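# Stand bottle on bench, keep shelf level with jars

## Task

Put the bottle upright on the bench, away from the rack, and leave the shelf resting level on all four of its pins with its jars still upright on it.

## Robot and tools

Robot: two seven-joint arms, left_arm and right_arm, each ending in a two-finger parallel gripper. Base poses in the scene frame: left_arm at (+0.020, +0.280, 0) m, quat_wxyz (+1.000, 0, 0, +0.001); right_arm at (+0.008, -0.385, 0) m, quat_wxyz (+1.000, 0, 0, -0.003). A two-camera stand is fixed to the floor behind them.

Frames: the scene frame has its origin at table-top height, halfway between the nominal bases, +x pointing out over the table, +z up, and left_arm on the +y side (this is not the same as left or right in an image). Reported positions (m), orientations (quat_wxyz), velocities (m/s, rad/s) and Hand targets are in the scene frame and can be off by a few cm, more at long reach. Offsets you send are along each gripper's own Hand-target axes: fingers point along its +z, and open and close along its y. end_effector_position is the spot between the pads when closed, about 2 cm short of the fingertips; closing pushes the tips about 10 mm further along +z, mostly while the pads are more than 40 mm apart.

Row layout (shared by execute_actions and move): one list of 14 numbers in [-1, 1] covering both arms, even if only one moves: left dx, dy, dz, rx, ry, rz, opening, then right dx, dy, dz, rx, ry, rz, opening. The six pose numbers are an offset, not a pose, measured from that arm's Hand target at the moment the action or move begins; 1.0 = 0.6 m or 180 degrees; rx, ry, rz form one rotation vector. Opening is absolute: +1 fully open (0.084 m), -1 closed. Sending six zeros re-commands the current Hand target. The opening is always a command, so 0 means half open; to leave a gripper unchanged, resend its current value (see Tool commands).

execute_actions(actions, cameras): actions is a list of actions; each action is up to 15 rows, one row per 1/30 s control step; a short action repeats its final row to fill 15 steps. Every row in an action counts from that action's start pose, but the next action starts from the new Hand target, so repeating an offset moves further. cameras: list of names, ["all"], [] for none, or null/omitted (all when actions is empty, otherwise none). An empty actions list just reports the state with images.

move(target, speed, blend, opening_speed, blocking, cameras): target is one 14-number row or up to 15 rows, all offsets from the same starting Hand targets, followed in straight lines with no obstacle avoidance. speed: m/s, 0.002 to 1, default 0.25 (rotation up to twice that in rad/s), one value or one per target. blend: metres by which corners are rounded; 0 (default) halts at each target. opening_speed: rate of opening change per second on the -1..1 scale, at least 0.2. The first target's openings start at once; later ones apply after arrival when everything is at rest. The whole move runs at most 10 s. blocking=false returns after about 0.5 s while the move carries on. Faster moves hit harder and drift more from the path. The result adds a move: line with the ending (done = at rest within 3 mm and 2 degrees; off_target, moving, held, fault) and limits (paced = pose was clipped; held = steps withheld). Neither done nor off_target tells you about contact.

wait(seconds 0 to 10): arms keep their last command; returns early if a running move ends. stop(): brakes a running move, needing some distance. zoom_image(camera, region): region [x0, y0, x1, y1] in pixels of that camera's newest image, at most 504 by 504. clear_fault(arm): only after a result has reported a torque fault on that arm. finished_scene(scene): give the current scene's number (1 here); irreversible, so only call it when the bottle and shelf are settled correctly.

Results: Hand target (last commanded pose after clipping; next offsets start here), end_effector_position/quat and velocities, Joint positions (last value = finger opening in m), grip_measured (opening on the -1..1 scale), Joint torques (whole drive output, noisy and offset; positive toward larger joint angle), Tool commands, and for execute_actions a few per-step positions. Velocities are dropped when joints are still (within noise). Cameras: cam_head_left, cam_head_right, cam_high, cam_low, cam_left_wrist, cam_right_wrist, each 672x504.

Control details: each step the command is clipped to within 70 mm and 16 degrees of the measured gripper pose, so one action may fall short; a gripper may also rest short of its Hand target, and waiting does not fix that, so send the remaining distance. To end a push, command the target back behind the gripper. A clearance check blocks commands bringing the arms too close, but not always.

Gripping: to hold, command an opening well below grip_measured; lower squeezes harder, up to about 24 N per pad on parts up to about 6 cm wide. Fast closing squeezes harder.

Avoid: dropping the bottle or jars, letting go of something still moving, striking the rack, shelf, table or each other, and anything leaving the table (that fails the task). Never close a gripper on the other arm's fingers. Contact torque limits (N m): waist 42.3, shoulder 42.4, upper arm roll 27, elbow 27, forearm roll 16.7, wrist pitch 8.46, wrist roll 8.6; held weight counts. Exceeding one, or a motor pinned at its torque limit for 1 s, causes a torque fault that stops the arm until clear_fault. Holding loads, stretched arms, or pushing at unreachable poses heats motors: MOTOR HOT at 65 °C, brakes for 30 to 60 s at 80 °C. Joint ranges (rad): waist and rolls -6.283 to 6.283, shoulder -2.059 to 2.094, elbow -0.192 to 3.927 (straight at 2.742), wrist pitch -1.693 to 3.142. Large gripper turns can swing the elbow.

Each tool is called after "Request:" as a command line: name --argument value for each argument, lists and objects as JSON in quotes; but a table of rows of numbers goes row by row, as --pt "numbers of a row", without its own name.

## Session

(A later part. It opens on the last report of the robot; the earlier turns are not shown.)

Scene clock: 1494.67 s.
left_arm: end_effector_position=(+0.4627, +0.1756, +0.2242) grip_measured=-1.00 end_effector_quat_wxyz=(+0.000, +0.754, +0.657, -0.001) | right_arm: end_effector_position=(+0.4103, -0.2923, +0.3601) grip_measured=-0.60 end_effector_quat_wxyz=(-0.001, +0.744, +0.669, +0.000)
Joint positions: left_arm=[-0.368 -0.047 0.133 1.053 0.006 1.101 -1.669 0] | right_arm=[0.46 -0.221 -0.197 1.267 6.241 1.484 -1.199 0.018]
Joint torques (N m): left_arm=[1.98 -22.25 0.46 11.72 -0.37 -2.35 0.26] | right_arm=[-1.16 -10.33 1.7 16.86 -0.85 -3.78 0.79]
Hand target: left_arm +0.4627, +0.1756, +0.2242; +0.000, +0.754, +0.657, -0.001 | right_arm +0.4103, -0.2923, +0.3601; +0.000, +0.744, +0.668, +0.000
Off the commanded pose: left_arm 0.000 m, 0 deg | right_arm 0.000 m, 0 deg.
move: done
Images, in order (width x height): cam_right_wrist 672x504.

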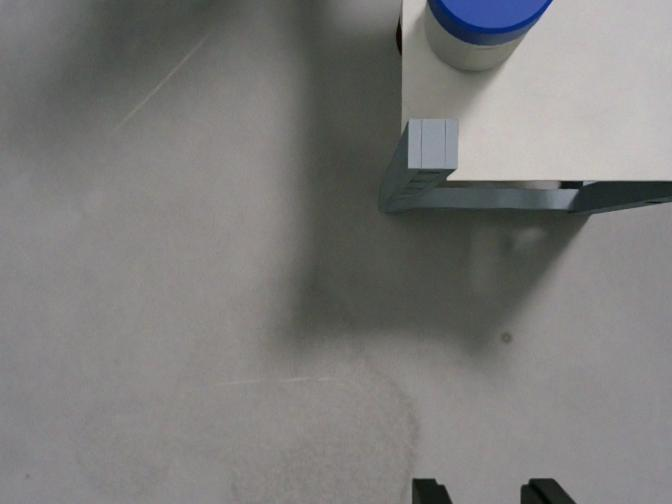

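Request:
move --pt "0 0 0 0 0 0 -1 -0.0333 0 0 0 0 -0.5 -0.9" --pt "0 0 0 0 0 0 -1 -0.0333 0 0 0 0 -1.0 -0.9" --pt "0 0 0 0 0 0 -1 0.0587 -0.0022 0.2160 0 0 -1.0 -0.9" --speed '[0.5,0.5,0.2]' --blend '[0.03,0.01,0]' --cameras '["all"]'

Request:
zoom_image --camera "cam_head_left" --region '[370, 170, 450, 230]'

Request:
zoom_image --camera "cam_head_right" --region '[370, 170, 450, 230]'

Request:
zoom_image --camera "cam_low" --region '[230, 80, 350, 170]'

Scene clock: 1575.13 s.
left_arm: end_effector_position=(+0.4627, +0.1756, +0.2242) grip_measured=-1.00 end_effector_quat_wxyz=(+0.000, +0.754, +0.657, -0.001) | right_arm: end_effector_position=(+0.4127, -0.2570, +0.2306) grip_measured=-0.60 end_effector_quat_wxyz=(+0.000, -0.668, +0.744, +0.000)
Joint positions: left_arm=[-0.368 -0.047 0.133 1.053 0.006 1.101 -1.669 0] | right_arm=[0.847 -0.178 -0.505 0.957 6.189 1.115 -4.222 0.018]
Joint torques (N m): left_arm=[2.19 -22.16 0.47 11.71 -0.44 -2.39 0.3] | right_arm=[1.01 -8.07 0.76 16.81 0.53 -3.76 -0.41]
Hand target: left_arm +0.4627, +0.1756, +0.2242; +0.000, +0.754, +0.657, -0.001 | right_arm +0.4127, -0.2570, +0.2306; +0.000, -0.668, +0.744, +0.000
Off the commanded pose: left_arm 0.000 m, 0 deg | right_arm 0.000 m, 0 deg.
move: done

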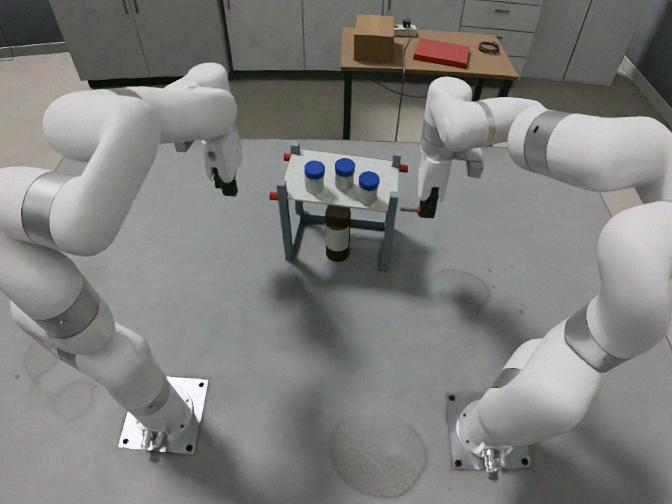

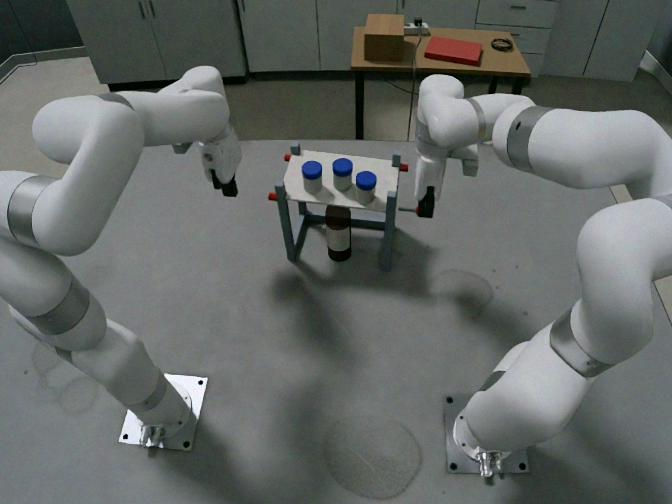

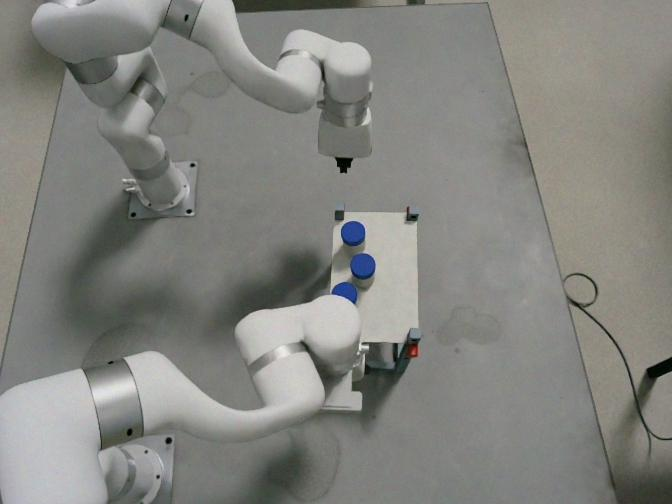

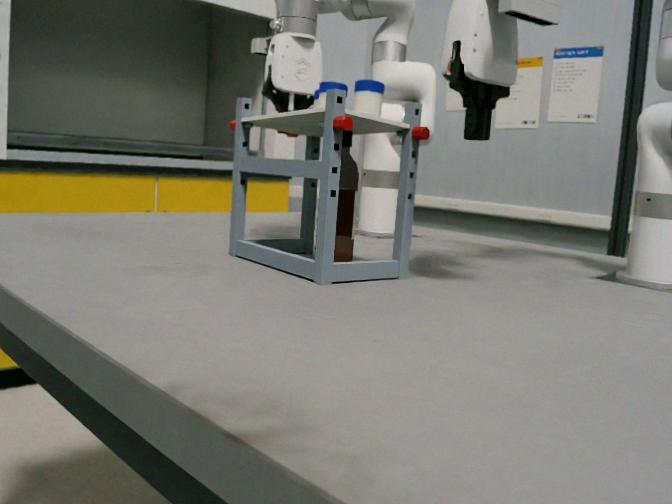

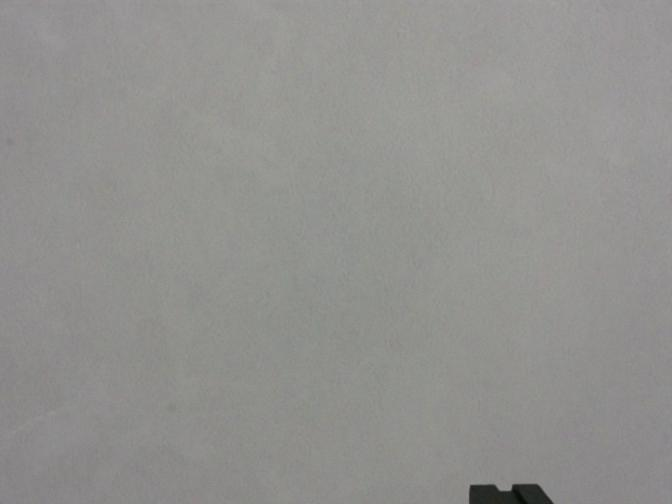

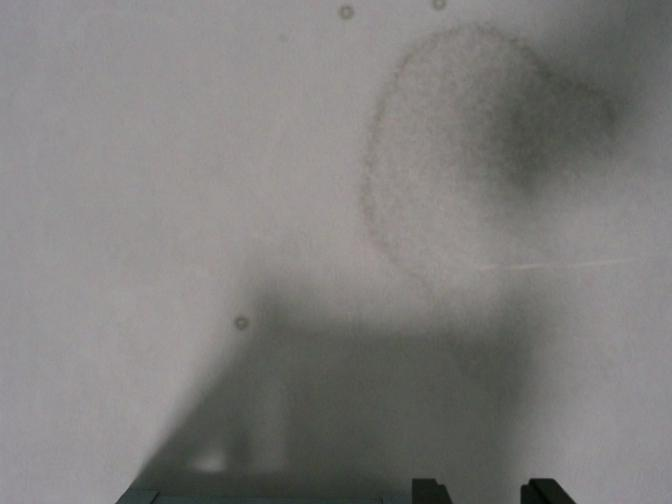

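Scaled by 6.300 from the camera's 672x504 image, which has a finer 960x720 frame.

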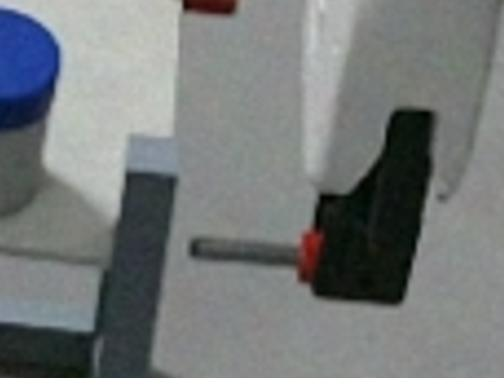

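Scaled by 6.300 from the camera's 672x504 image, which has a finer 960x720 frame.

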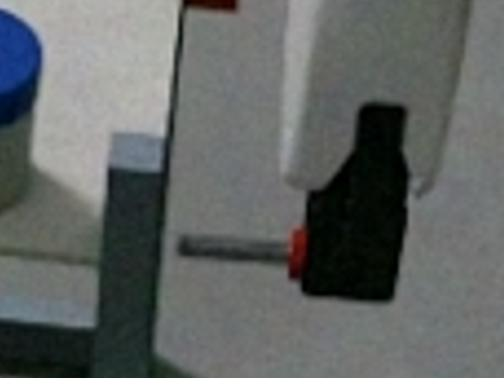

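Scaled by 4.200 from the camera's 672x504 image, which has a finer 960x720 frame.

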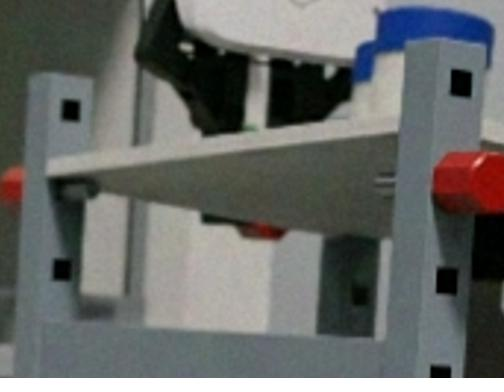

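Request:
zoom_image --camera "cam_head_left" --region '[260, 135, 320, 215]'

Request:
zoom_image --camera "cam_head_left" --region '[370, 145, 430, 225]'

Scaled by 6.300 from the camera's 672x504 image, which has a finer 960x720 frame.

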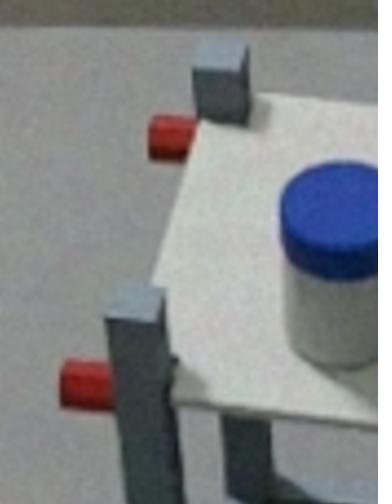

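Scaled by 6.300 from the camera's 672x504 image, which has a finer 960x720 frame.

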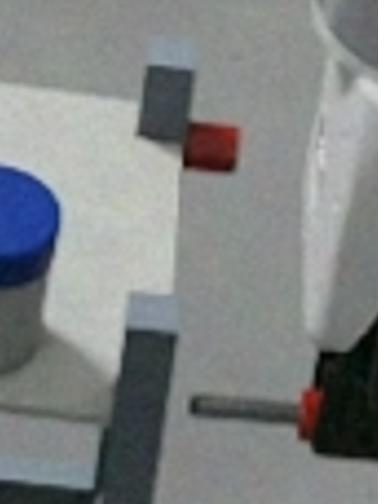

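Request:
move --target '[0,0,0,0,0,0,-1,-0.0200,0,0.0005,0,0,0,-0.9]' --speed 0.06 --cameras '["cam_head_left","cam_low"]'

Request:
zoom_image --camera "cam_head_left" --region '[370, 145, 430, 225]'

Request:
move --target '[0,0,0,0,0,0,-1,-0.0117,0,0,0,0,0,-0.9]' --speed 0.04 --cameras '["cam_head_left","cam_low","cam_high"]'

Request:
zoom_image --camera "cam_head_left" --region '[370, 145, 430, 225]'

Scene clock: 1636.10 s.
left_arm: end_effector_position=(+0.4627, +0.1756, +0.2242) grip_measured=-1.00 end_effector_quat_wxyz=(+0.000, +0.754, +0.657, -0.001) | right_arm: end_effector_position=(+0.4140, -0.2451, +0.2303) grip_measured=-0.60 end_effector_quat_wxyz=(+0.000, -0.668, +0.744, +0.000)
Joint positions: left_arm=[-0.368 -0.047 0.133 1.053 0.006 1.101 -1.669 0] | right_arm=[0.859 -0.158 -0.495 0.973 6.201 1.113 -4.207 0.018]
Joint torques (N m): left_arm=[1.91 -22.09 0.44 11.75 -0.43 -2.35 0.23] | right_arm=[1.3 -9.02 2.3 19.55 0.96 -4.08 0.88]
Hand target: left_arm +0.4627, +0.1756, +0.2242; +0.000, +0.754, +0.657, -0.001 | right_arm +0.4140, -0.2451, +0.2303; +0.000, -0.668, +0.744, +0.000
Off the commanded pose: left_arm 0.000 m, 0 deg | right_arm 0.000 m, 0 deg.
move: done
Images, in order (width x height): cam_head_left 672x504, cam_low 672x504.

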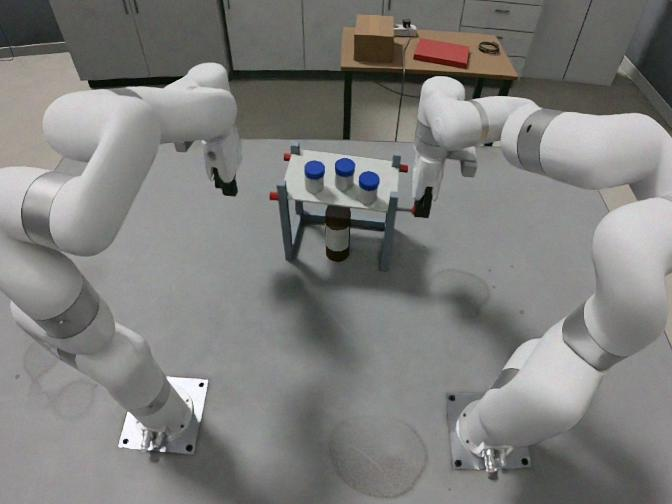

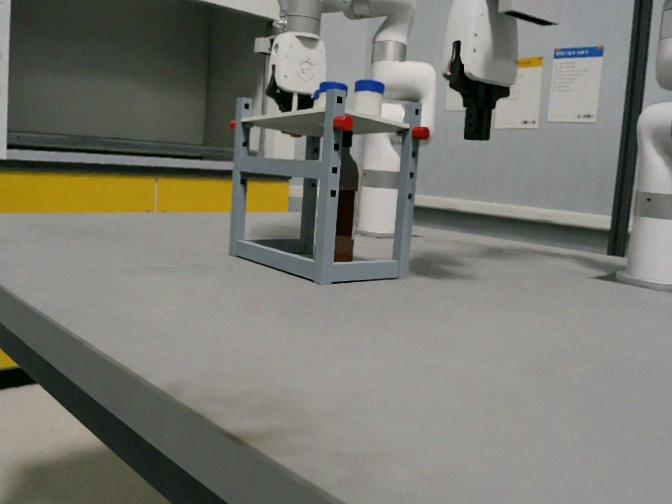

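Scaled by 6.300 from the camera's 672x504 image, which has a finer 960x720 frame.

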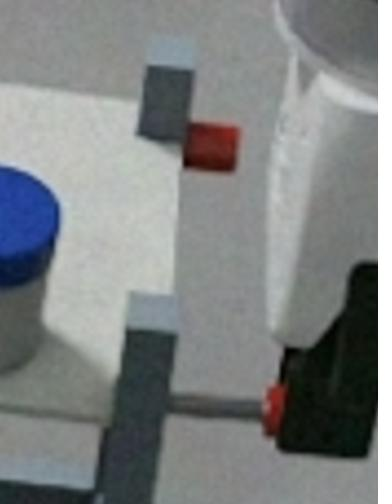

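Scene clock: 1636.87 s.
left_arm: end_effector_position=(+0.4627, +0.1756, +0.2242) grip_measured=-1.00 end_effector_quat_wxyz=(+0.000, +0.754, +0.657, -0.001) | right_arm: end_effector_position=(+0.4147, -0.2381, +0.2303) grip_measured=-0.60 end_effector_quat_wxyz=(+0.000, -0.668, +0.744, +0.000)
Joint positions: left_arm=[-0.368 -0.047 0.133 1.053 0.006 1.101 -1.669 0] | right_arm=[0.866 -0.145 -0.489 0.984 6.208 1.113 -4.198 0.018]
Joint torques (N m): left_arm=[2.13 -22.09 0.44 11.71 -0.36 -2.33 0.22] | right_arm=[1.13 -9.59 2.07 19.29 0.96 -4.01 0.9]
Hand target: left_arm +0.4627, +0.1756, +0.2242; +0.000, +0.754, +0.657, -0.001 | right_arm +0.4147, -0.2381, +0.2303; +0.000, -0.668, +0.744, +0.000
Off the commanded pose: left_arm 0.000 m, 0 deg | right_arm 0.000 m, 0 deg.
move: done
Images, in order (width x height): cam_head_left 672x504, cam_high 672x504, cam_low 672x504.

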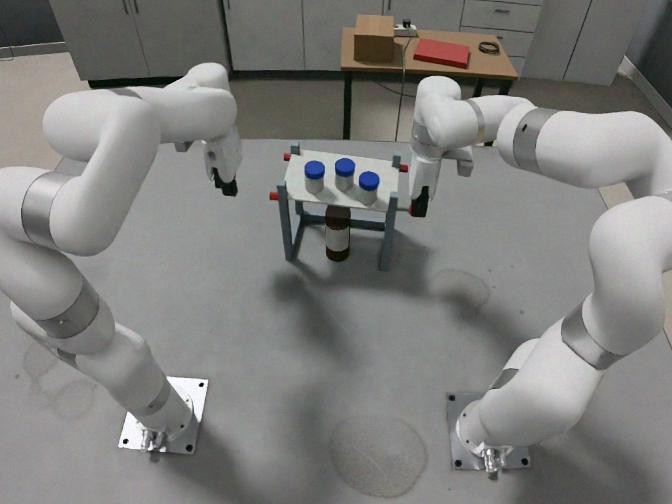

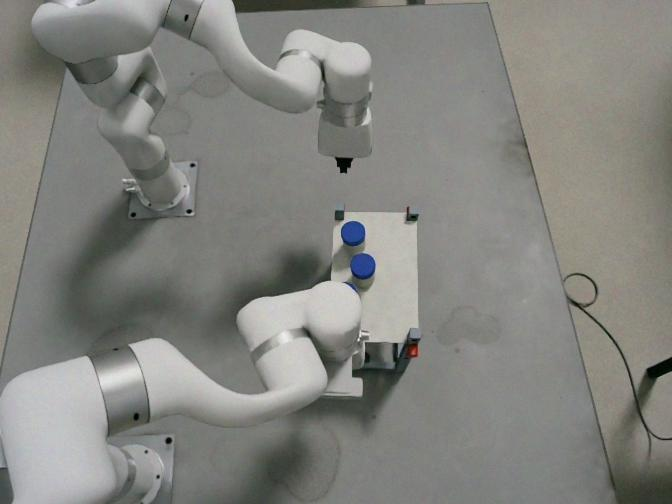

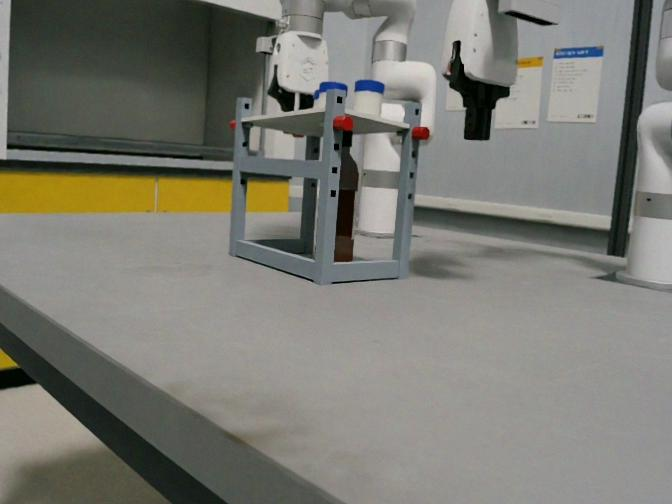

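Scaled by 6.300 from the camera's 672x504 image, which has a finer 960x720 frame.

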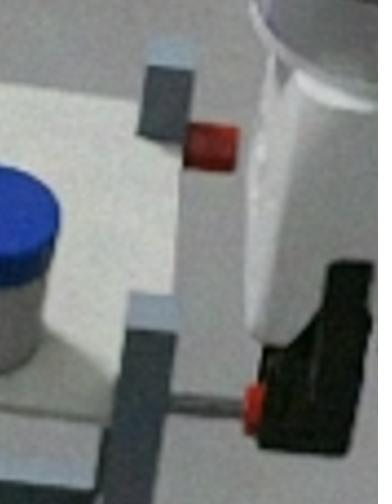

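Request:
move --target '[0,0,0,0,0,0,-1,-0.0167,0,0,0,0,0,-0.9]' --speed 0.04 --cameras '["cam_head_left","cam_low","cam_high"]'

Request:
zoom_image --camera "cam_head_left" --region '[370, 145, 430, 225]'

Request:
zoom_image --camera "cam_head_left" --region '[260, 135, 320, 215]'

Scene clock: 1650.20 s.
left_arm: end_effector_position=(+0.4627, +0.1756, +0.2242) grip_measured=-1.00 end_effector_quat_wxyz=(+0.000, +0.754, +0.657, -0.001) | right_arm: end_effector_position=(+0.4158, -0.2282, +0.2303) grip_measured=-0.60 end_effector_quat_wxyz=(+0.000, -0.668, +0.744, +0.000)
Joint positions: left_arm=[-0.368 -0.047 0.133 1.053 0.006 1.101 -1.669 0] | right_arm=[0.875 -0.128 -0.481 0.999 6.219 1.113 -4.186 0.018]
Joint torques (N m): left_arm=[2.09 -22.11 0.33 11.63 -0.39 -2.35 0.23] | right_arm=[2.52 -10.17 3.58 20.87 1.98 -2.01 0.68]
Hand target: left_arm +0.4627, +0.1756, +0.2242; +0.000, +0.754, +0.657, -0.001 | right_arm +0.4158, -0.2281, +0.2303; +0.000, -0.668, +0.744, +0.000
Off the commanded pose: left_arm 0.000 m, 0 deg | right_arm 0.000 m, 0 deg.
move: done
Images, in order (width x height): cam_head_left 672x504, cam_high 672x504, cam_low 672x504.

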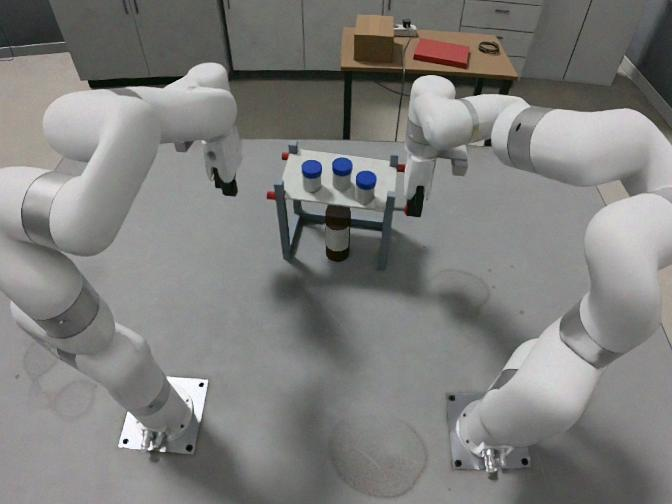

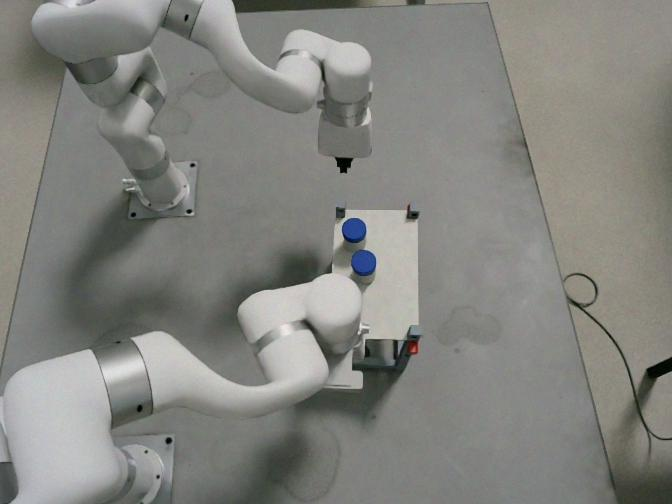

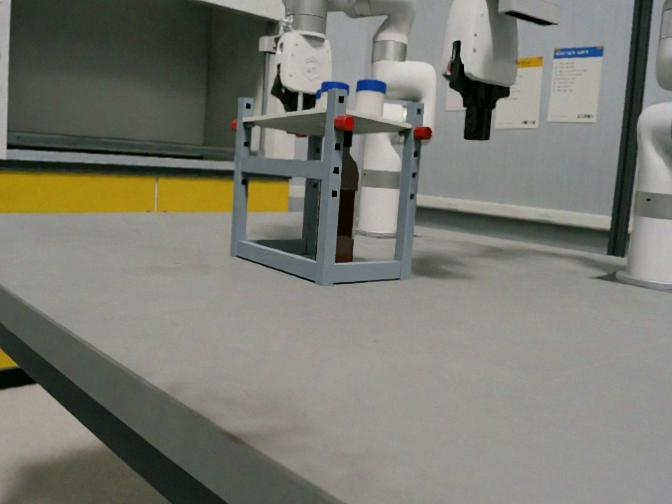

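Scaled by 6.300 from the camera's 672x504 image, which has a finer 960x720 frame.

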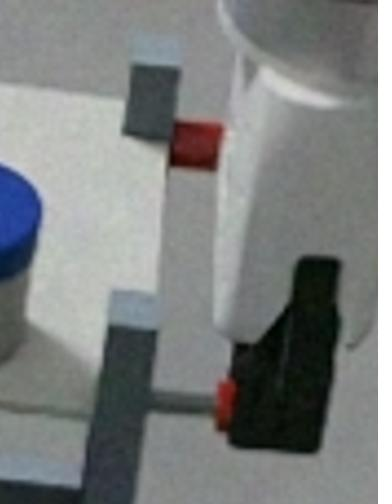

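Scaled by 6.300 from the camera's 672x504 image, which has a finer 960x720 frame.

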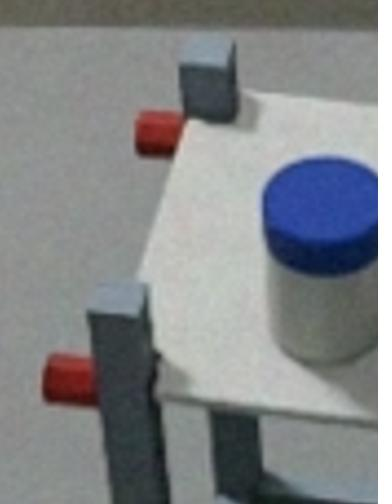

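Request:
move --pt "0 0 0 0 0 0 -1 0 0 0 0 0 0 -0.2" --pt "0 0 0 0 0 0 -1 0.0667 0 0 0 0 0 -0.2" --pt "0 0 0 0 0 0 -1 0.0667 0 0.010 0 0 0 -1" --speed 0.15 --opening_speed 2 --cameras '["all"]'

Request:
zoom_image --camera "cam_head_left" --region '[370, 145, 430, 225]'

Scene clock: 1683.37 s.
left_arm: end_effector_position=(+0.4627, +0.1756, +0.2242) grip_measured=-1.00 end_effector_quat_wxyz=(+0.000, +0.754, +0.657, -0.001) | right_arm: end_effector_position=(+0.4116, -0.2679, +0.2243) grip_measured=-1.00 end_effector_quat_wxyz=(+0.000, -0.668, +0.744, +0.000)
Joint positions: left_arm=[-0.368 -0.047 0.133 1.053 0.006 1.101 -1.669 0] | right_arm=[0.836 -0.189 -0.518 0.93 6.18 1.097 -4.238 0]
Joint torques (N m): left_arm=[1.9 -21.88 0.24 11.7 -0.43 -2.28 0.27] | right_arm=[-1.32 -7.66 0.85 16.5 0.19 -3.65 -0.8]
Hand target: left_arm +0.4627, +0.1756, +0.2242; +0.000, +0.754, +0.657, -0.001 | right_arm +0.4116, -0.2679, +0.2243; +0.000, -0.668, +0.744, +0.000
Off the commanded pose: left_arm 0.000 m, 0 deg | right_arm 0.000 m, 0 deg.
move: done

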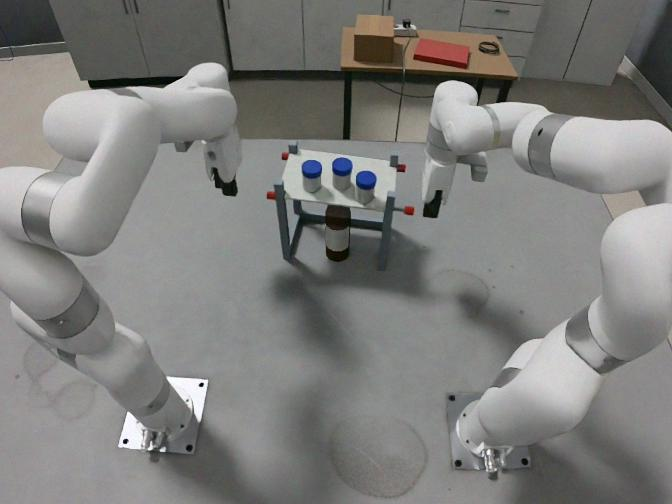

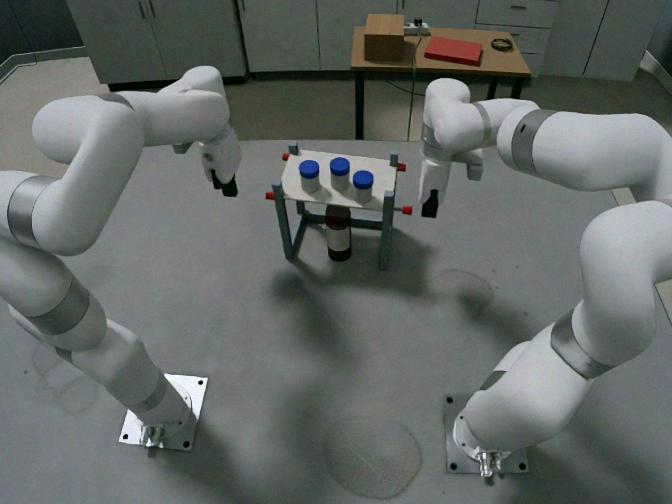

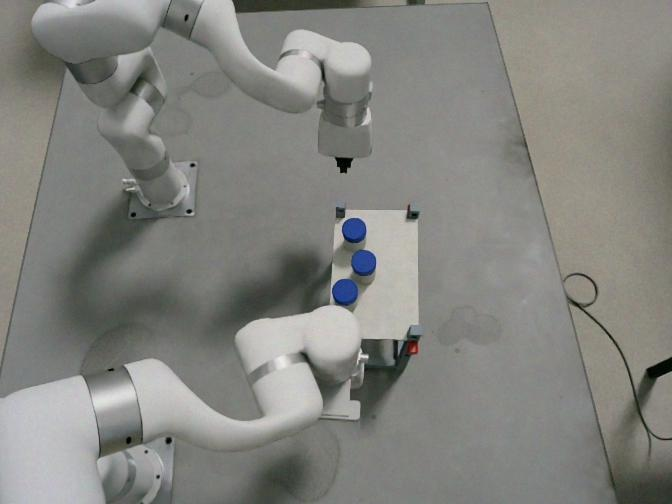

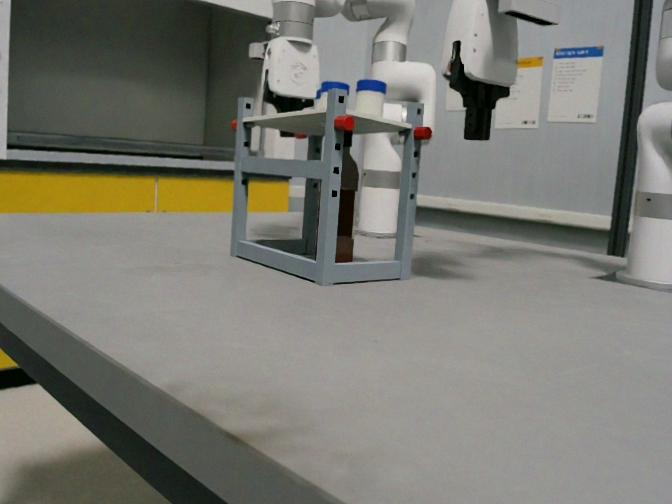

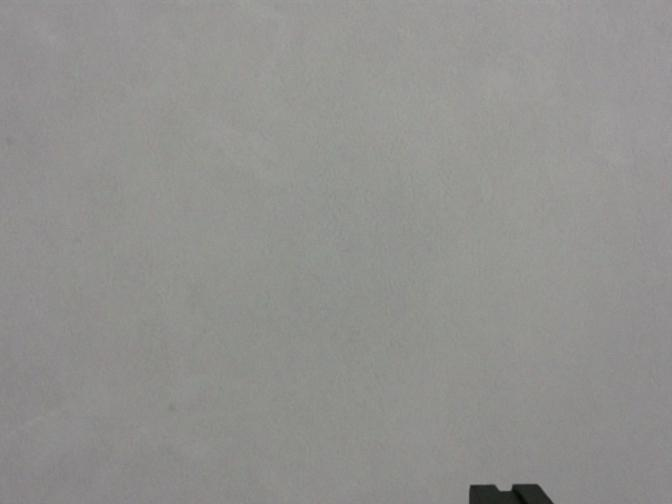

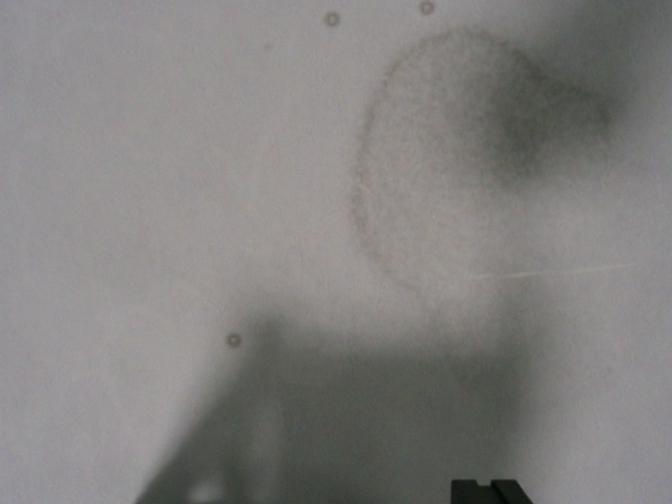

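Scaled by 6.300 from the camera's 672x504 image, which has a finer 960x720 frame.

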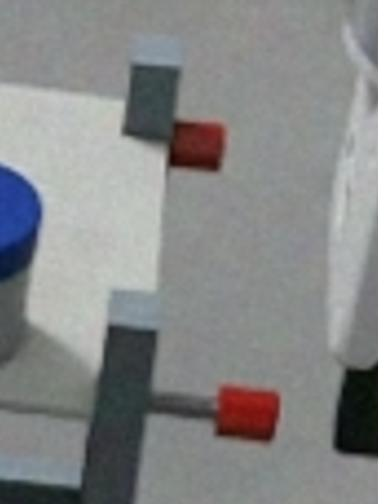

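Request:
move --pt "-0.0418 -0.2343 -0.1263 -0.5 0.006 -0.006 -0.3 0 0 0 0 0 0 -1" --pt "-0.4426 -0.2126 -0.0597 -0.5 0.006 -0.006 -0.3 0 0 0 0 0 0 -1" --pt "-0.4391 -0.0764 0.0153 -0.5 0.006 -0.006 -0.3 0 0 0 0 0 0 -1" --speed '[0.35,0.3,0.15]' --blend '[0.03,0.02,0]' --cameras '["all"]'

Scene clock: 1782.97 s.
left_arm: end_effector_position=(+0.3660, +0.1717, +0.2746) grip_measured=-0.32 end_effector_quat_wxyz=(+0.376, +0.653, +0.570, +0.328) | right_arm: end_effector_position=(+0.4116, -0.2679, +0.2243) grip_measured=-1.00 end_effector_quat_wxyz=(+0.000, -0.668, +0.744, +0.000)
Joint positions: left_arm=[-0.111 -1.021 -0.172 -0.013 0.428 -0.044 -2.157 0.03] | right_arm=[0.836 -0.189 -0.518 0.93 6.18 1.097 -4.238 0]
Joint torques (N m): left_arm=[-2.45 2.85 3.24 13.61 -1.67 -0.92 0.09] | right_arm=[-0.82 -7.78 1.19 16.57 0.05 -3.52 -0.84]
Hand target: left_arm +0.3660, +0.1717, +0.2746; +0.376, +0.653, +0.570, +0.328 (not the last commanded pose) | right_arm +0.4116, -0.2679, +0.2243; +0.000, -0.668, +0.744, +0.000
Off the commanded pose: left_arm 0.258 m, 30 deg | right_arm 0.000 m, 0 deg.
move: held (left_arm; a check stopped the path); path passed 0 of 3 targets; limits=held
pose unreachable (left arm): on one or more control steps of this call, first in action 0 (counted from 0), this arm could not follow its commanded pose, so it was not sent that pose on those steps. It may still have moved: this result reports where it is.
cause: moving toward the commanded pose would bring two parts of the arm too close to each other (joints 2 (shoulder) to 5 (forearm roll) lie between them).

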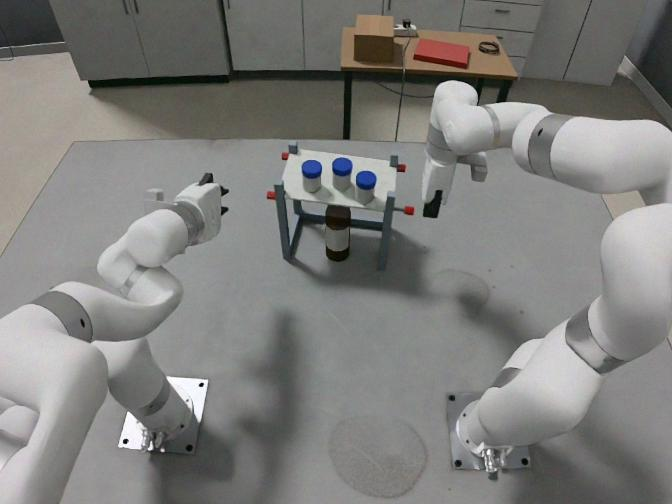

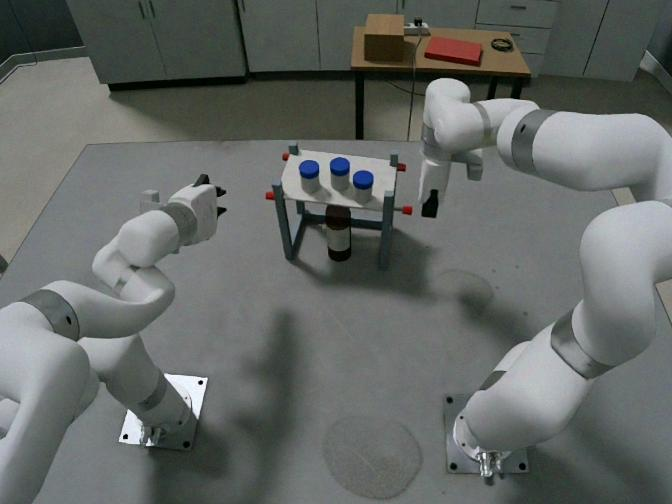

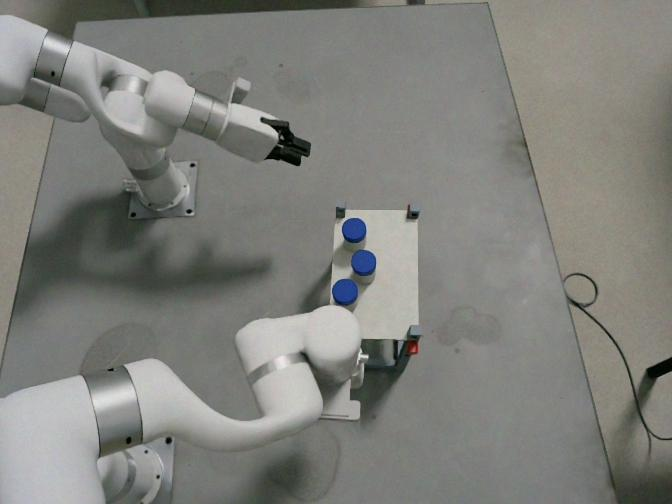

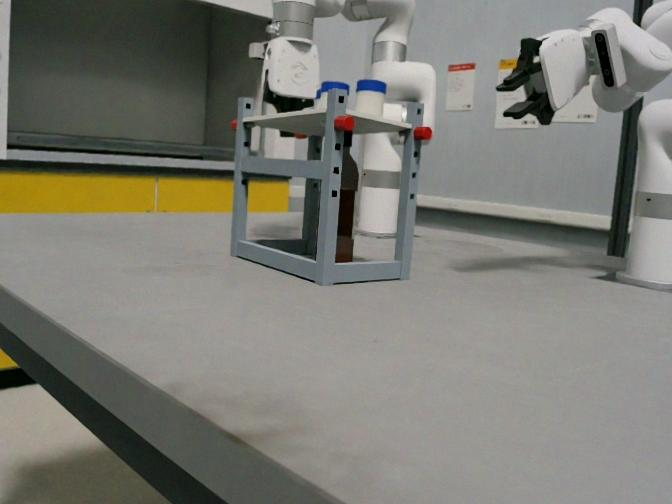

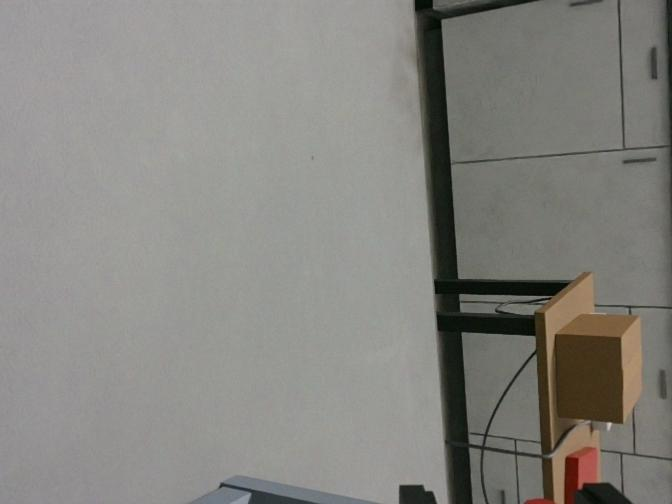

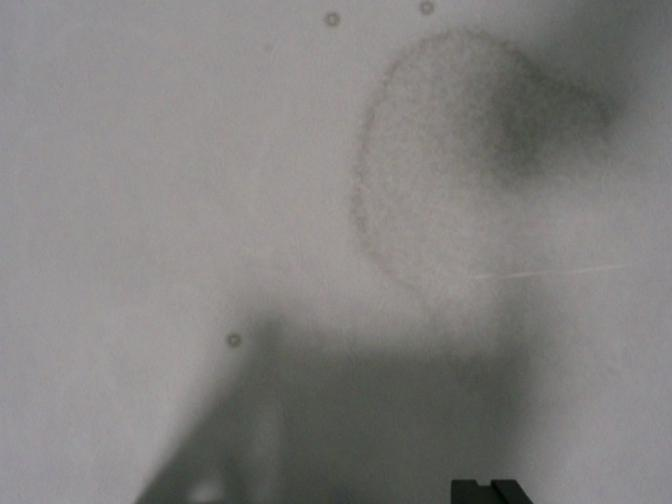

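Request:
move --pt "0.1410 0.1873 -0.026 -0.1675 0.0075 -0.002 -0.3 0 0 0 0 0 0 -1" --pt "-0.1978 0.1198 -0.0112 -0.1675 0.0075 -0.002 -0.3 0 0 0 0 0 0 -1" --pt "-0.4122 0.0310 0.0355 -0.1675 0.0075 -0.002 -0.3 0 0 0 0 0 0 -1" --pt "-0.4107 -0.0448 0.1205 -0.1675 0.0075 -0.002 -0.3 0 0 0 0 0 0 -1" --speed '[0.25,0.25,0.2,0.12]' --blend '[0.02,0.03,0.02,0]' --cameras '["all"]'

Scene clock: 1821.50 s.
left_arm: end_effector_position=(+0.3812, -0.0789, +0.2150) grip_measured=-0.32 end_effector_quat_wxyz=(+0.527, +0.528, +0.471, +0.471) | right_arm: end_effector_position=(+0.4116, -0.2679, +0.2243) grip_measured=-1.00 end_effector_quat_wxyz=(+0.000, -0.668, +0.744, +0.000)
Joint positions: left_arm=[0.546 -1.751 -1.899 0.665 -1.362 -0.065 -2.147 0.03] | right_arm=[0.836 -0.189 -0.518 0.93 6.18 1.097 -4.238 0]
Joint torques (N m): left_arm=[-1.96 9.98 17.15 -5.24 -0.23 -0.65 -0.52] | right_arm=[-0.76 -7.87 1.41 16.83 0 -3.45 -0.67]
Hand target: left_arm +0.3812, -0.0790, +0.2149; +0.527, +0.527, +0.471, +0.472 | right_arm +0.4116, -0.2679, +0.2243; +0.000, -0.668, +0.744, +0.000
Off the commanded pose: left_arm 0.000 m, 0 deg | right_arm 0.000 m, 0 deg.
move: done

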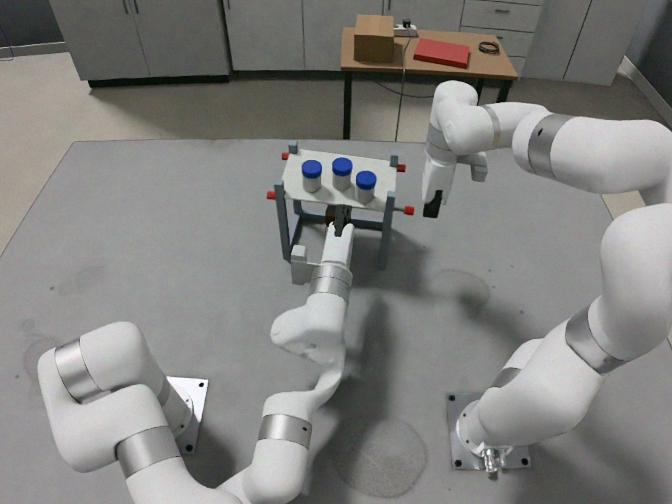

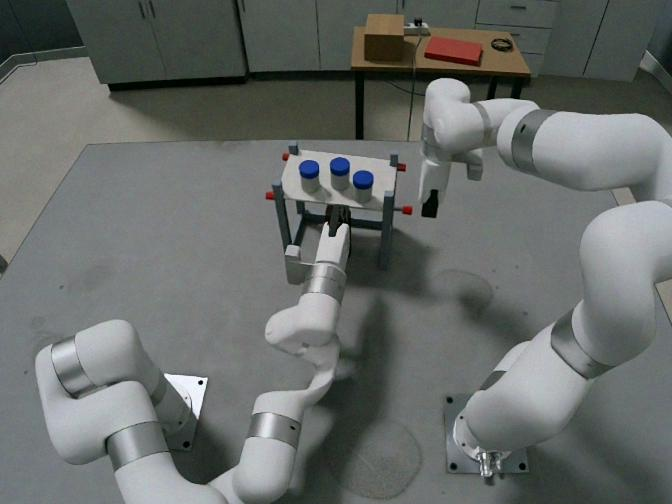

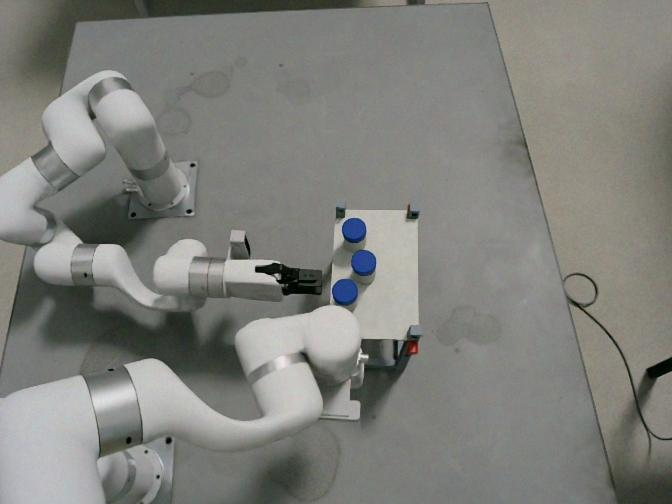

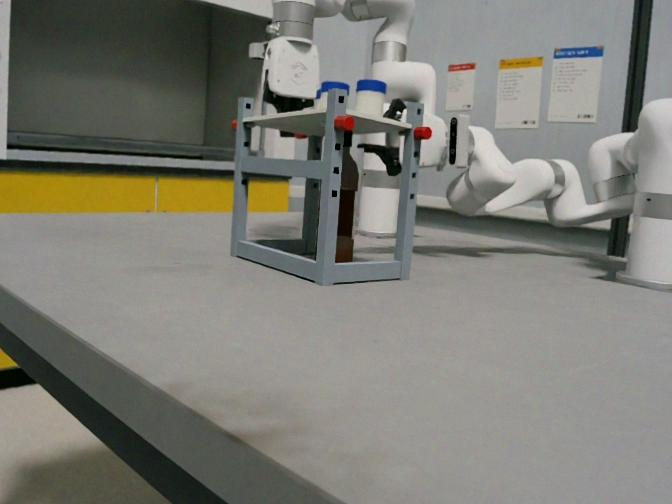

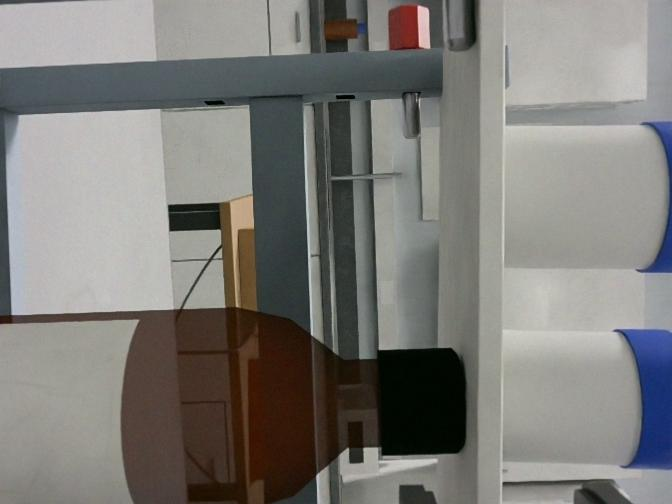

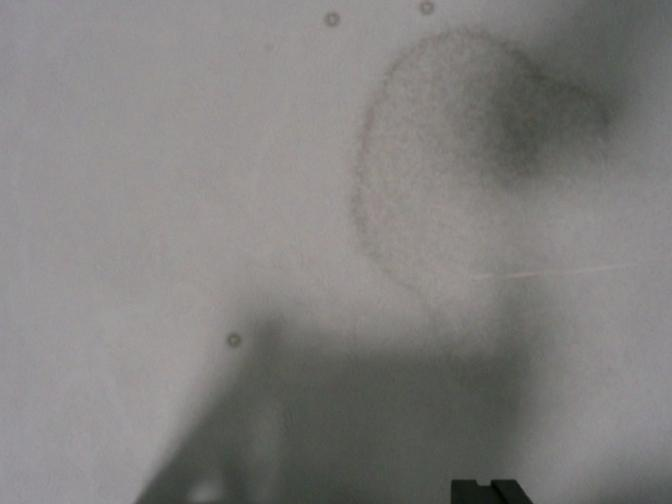

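Request:
zoom_image --camera "cam_low" --region '[225, 80, 445, 180]'

Request:
zoom_image --camera "cam_left_wrist" --region '[320, 0, 560, 180]'

Request:
zoom_image --camera "cam_left_wrist" --region '[340, 324, 580, 504]'

Scaled by 2.291 from the camera's 672x504 image, which has a finer 960x720 frame.

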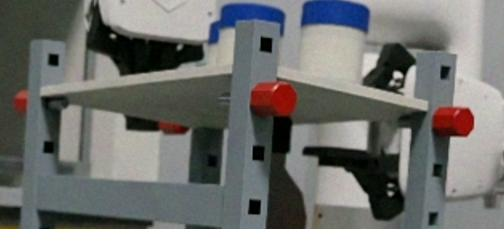

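Scaled by 2.100 from the camera's 672x504 image, which has a finer 960x720 frame.

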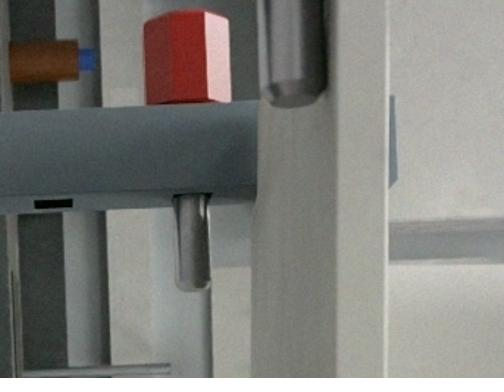

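Scaled by 2.100 from the camera's 672x504 image, which has a finer 960x720 frame.

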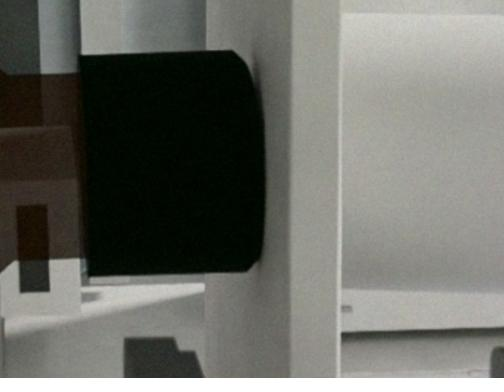

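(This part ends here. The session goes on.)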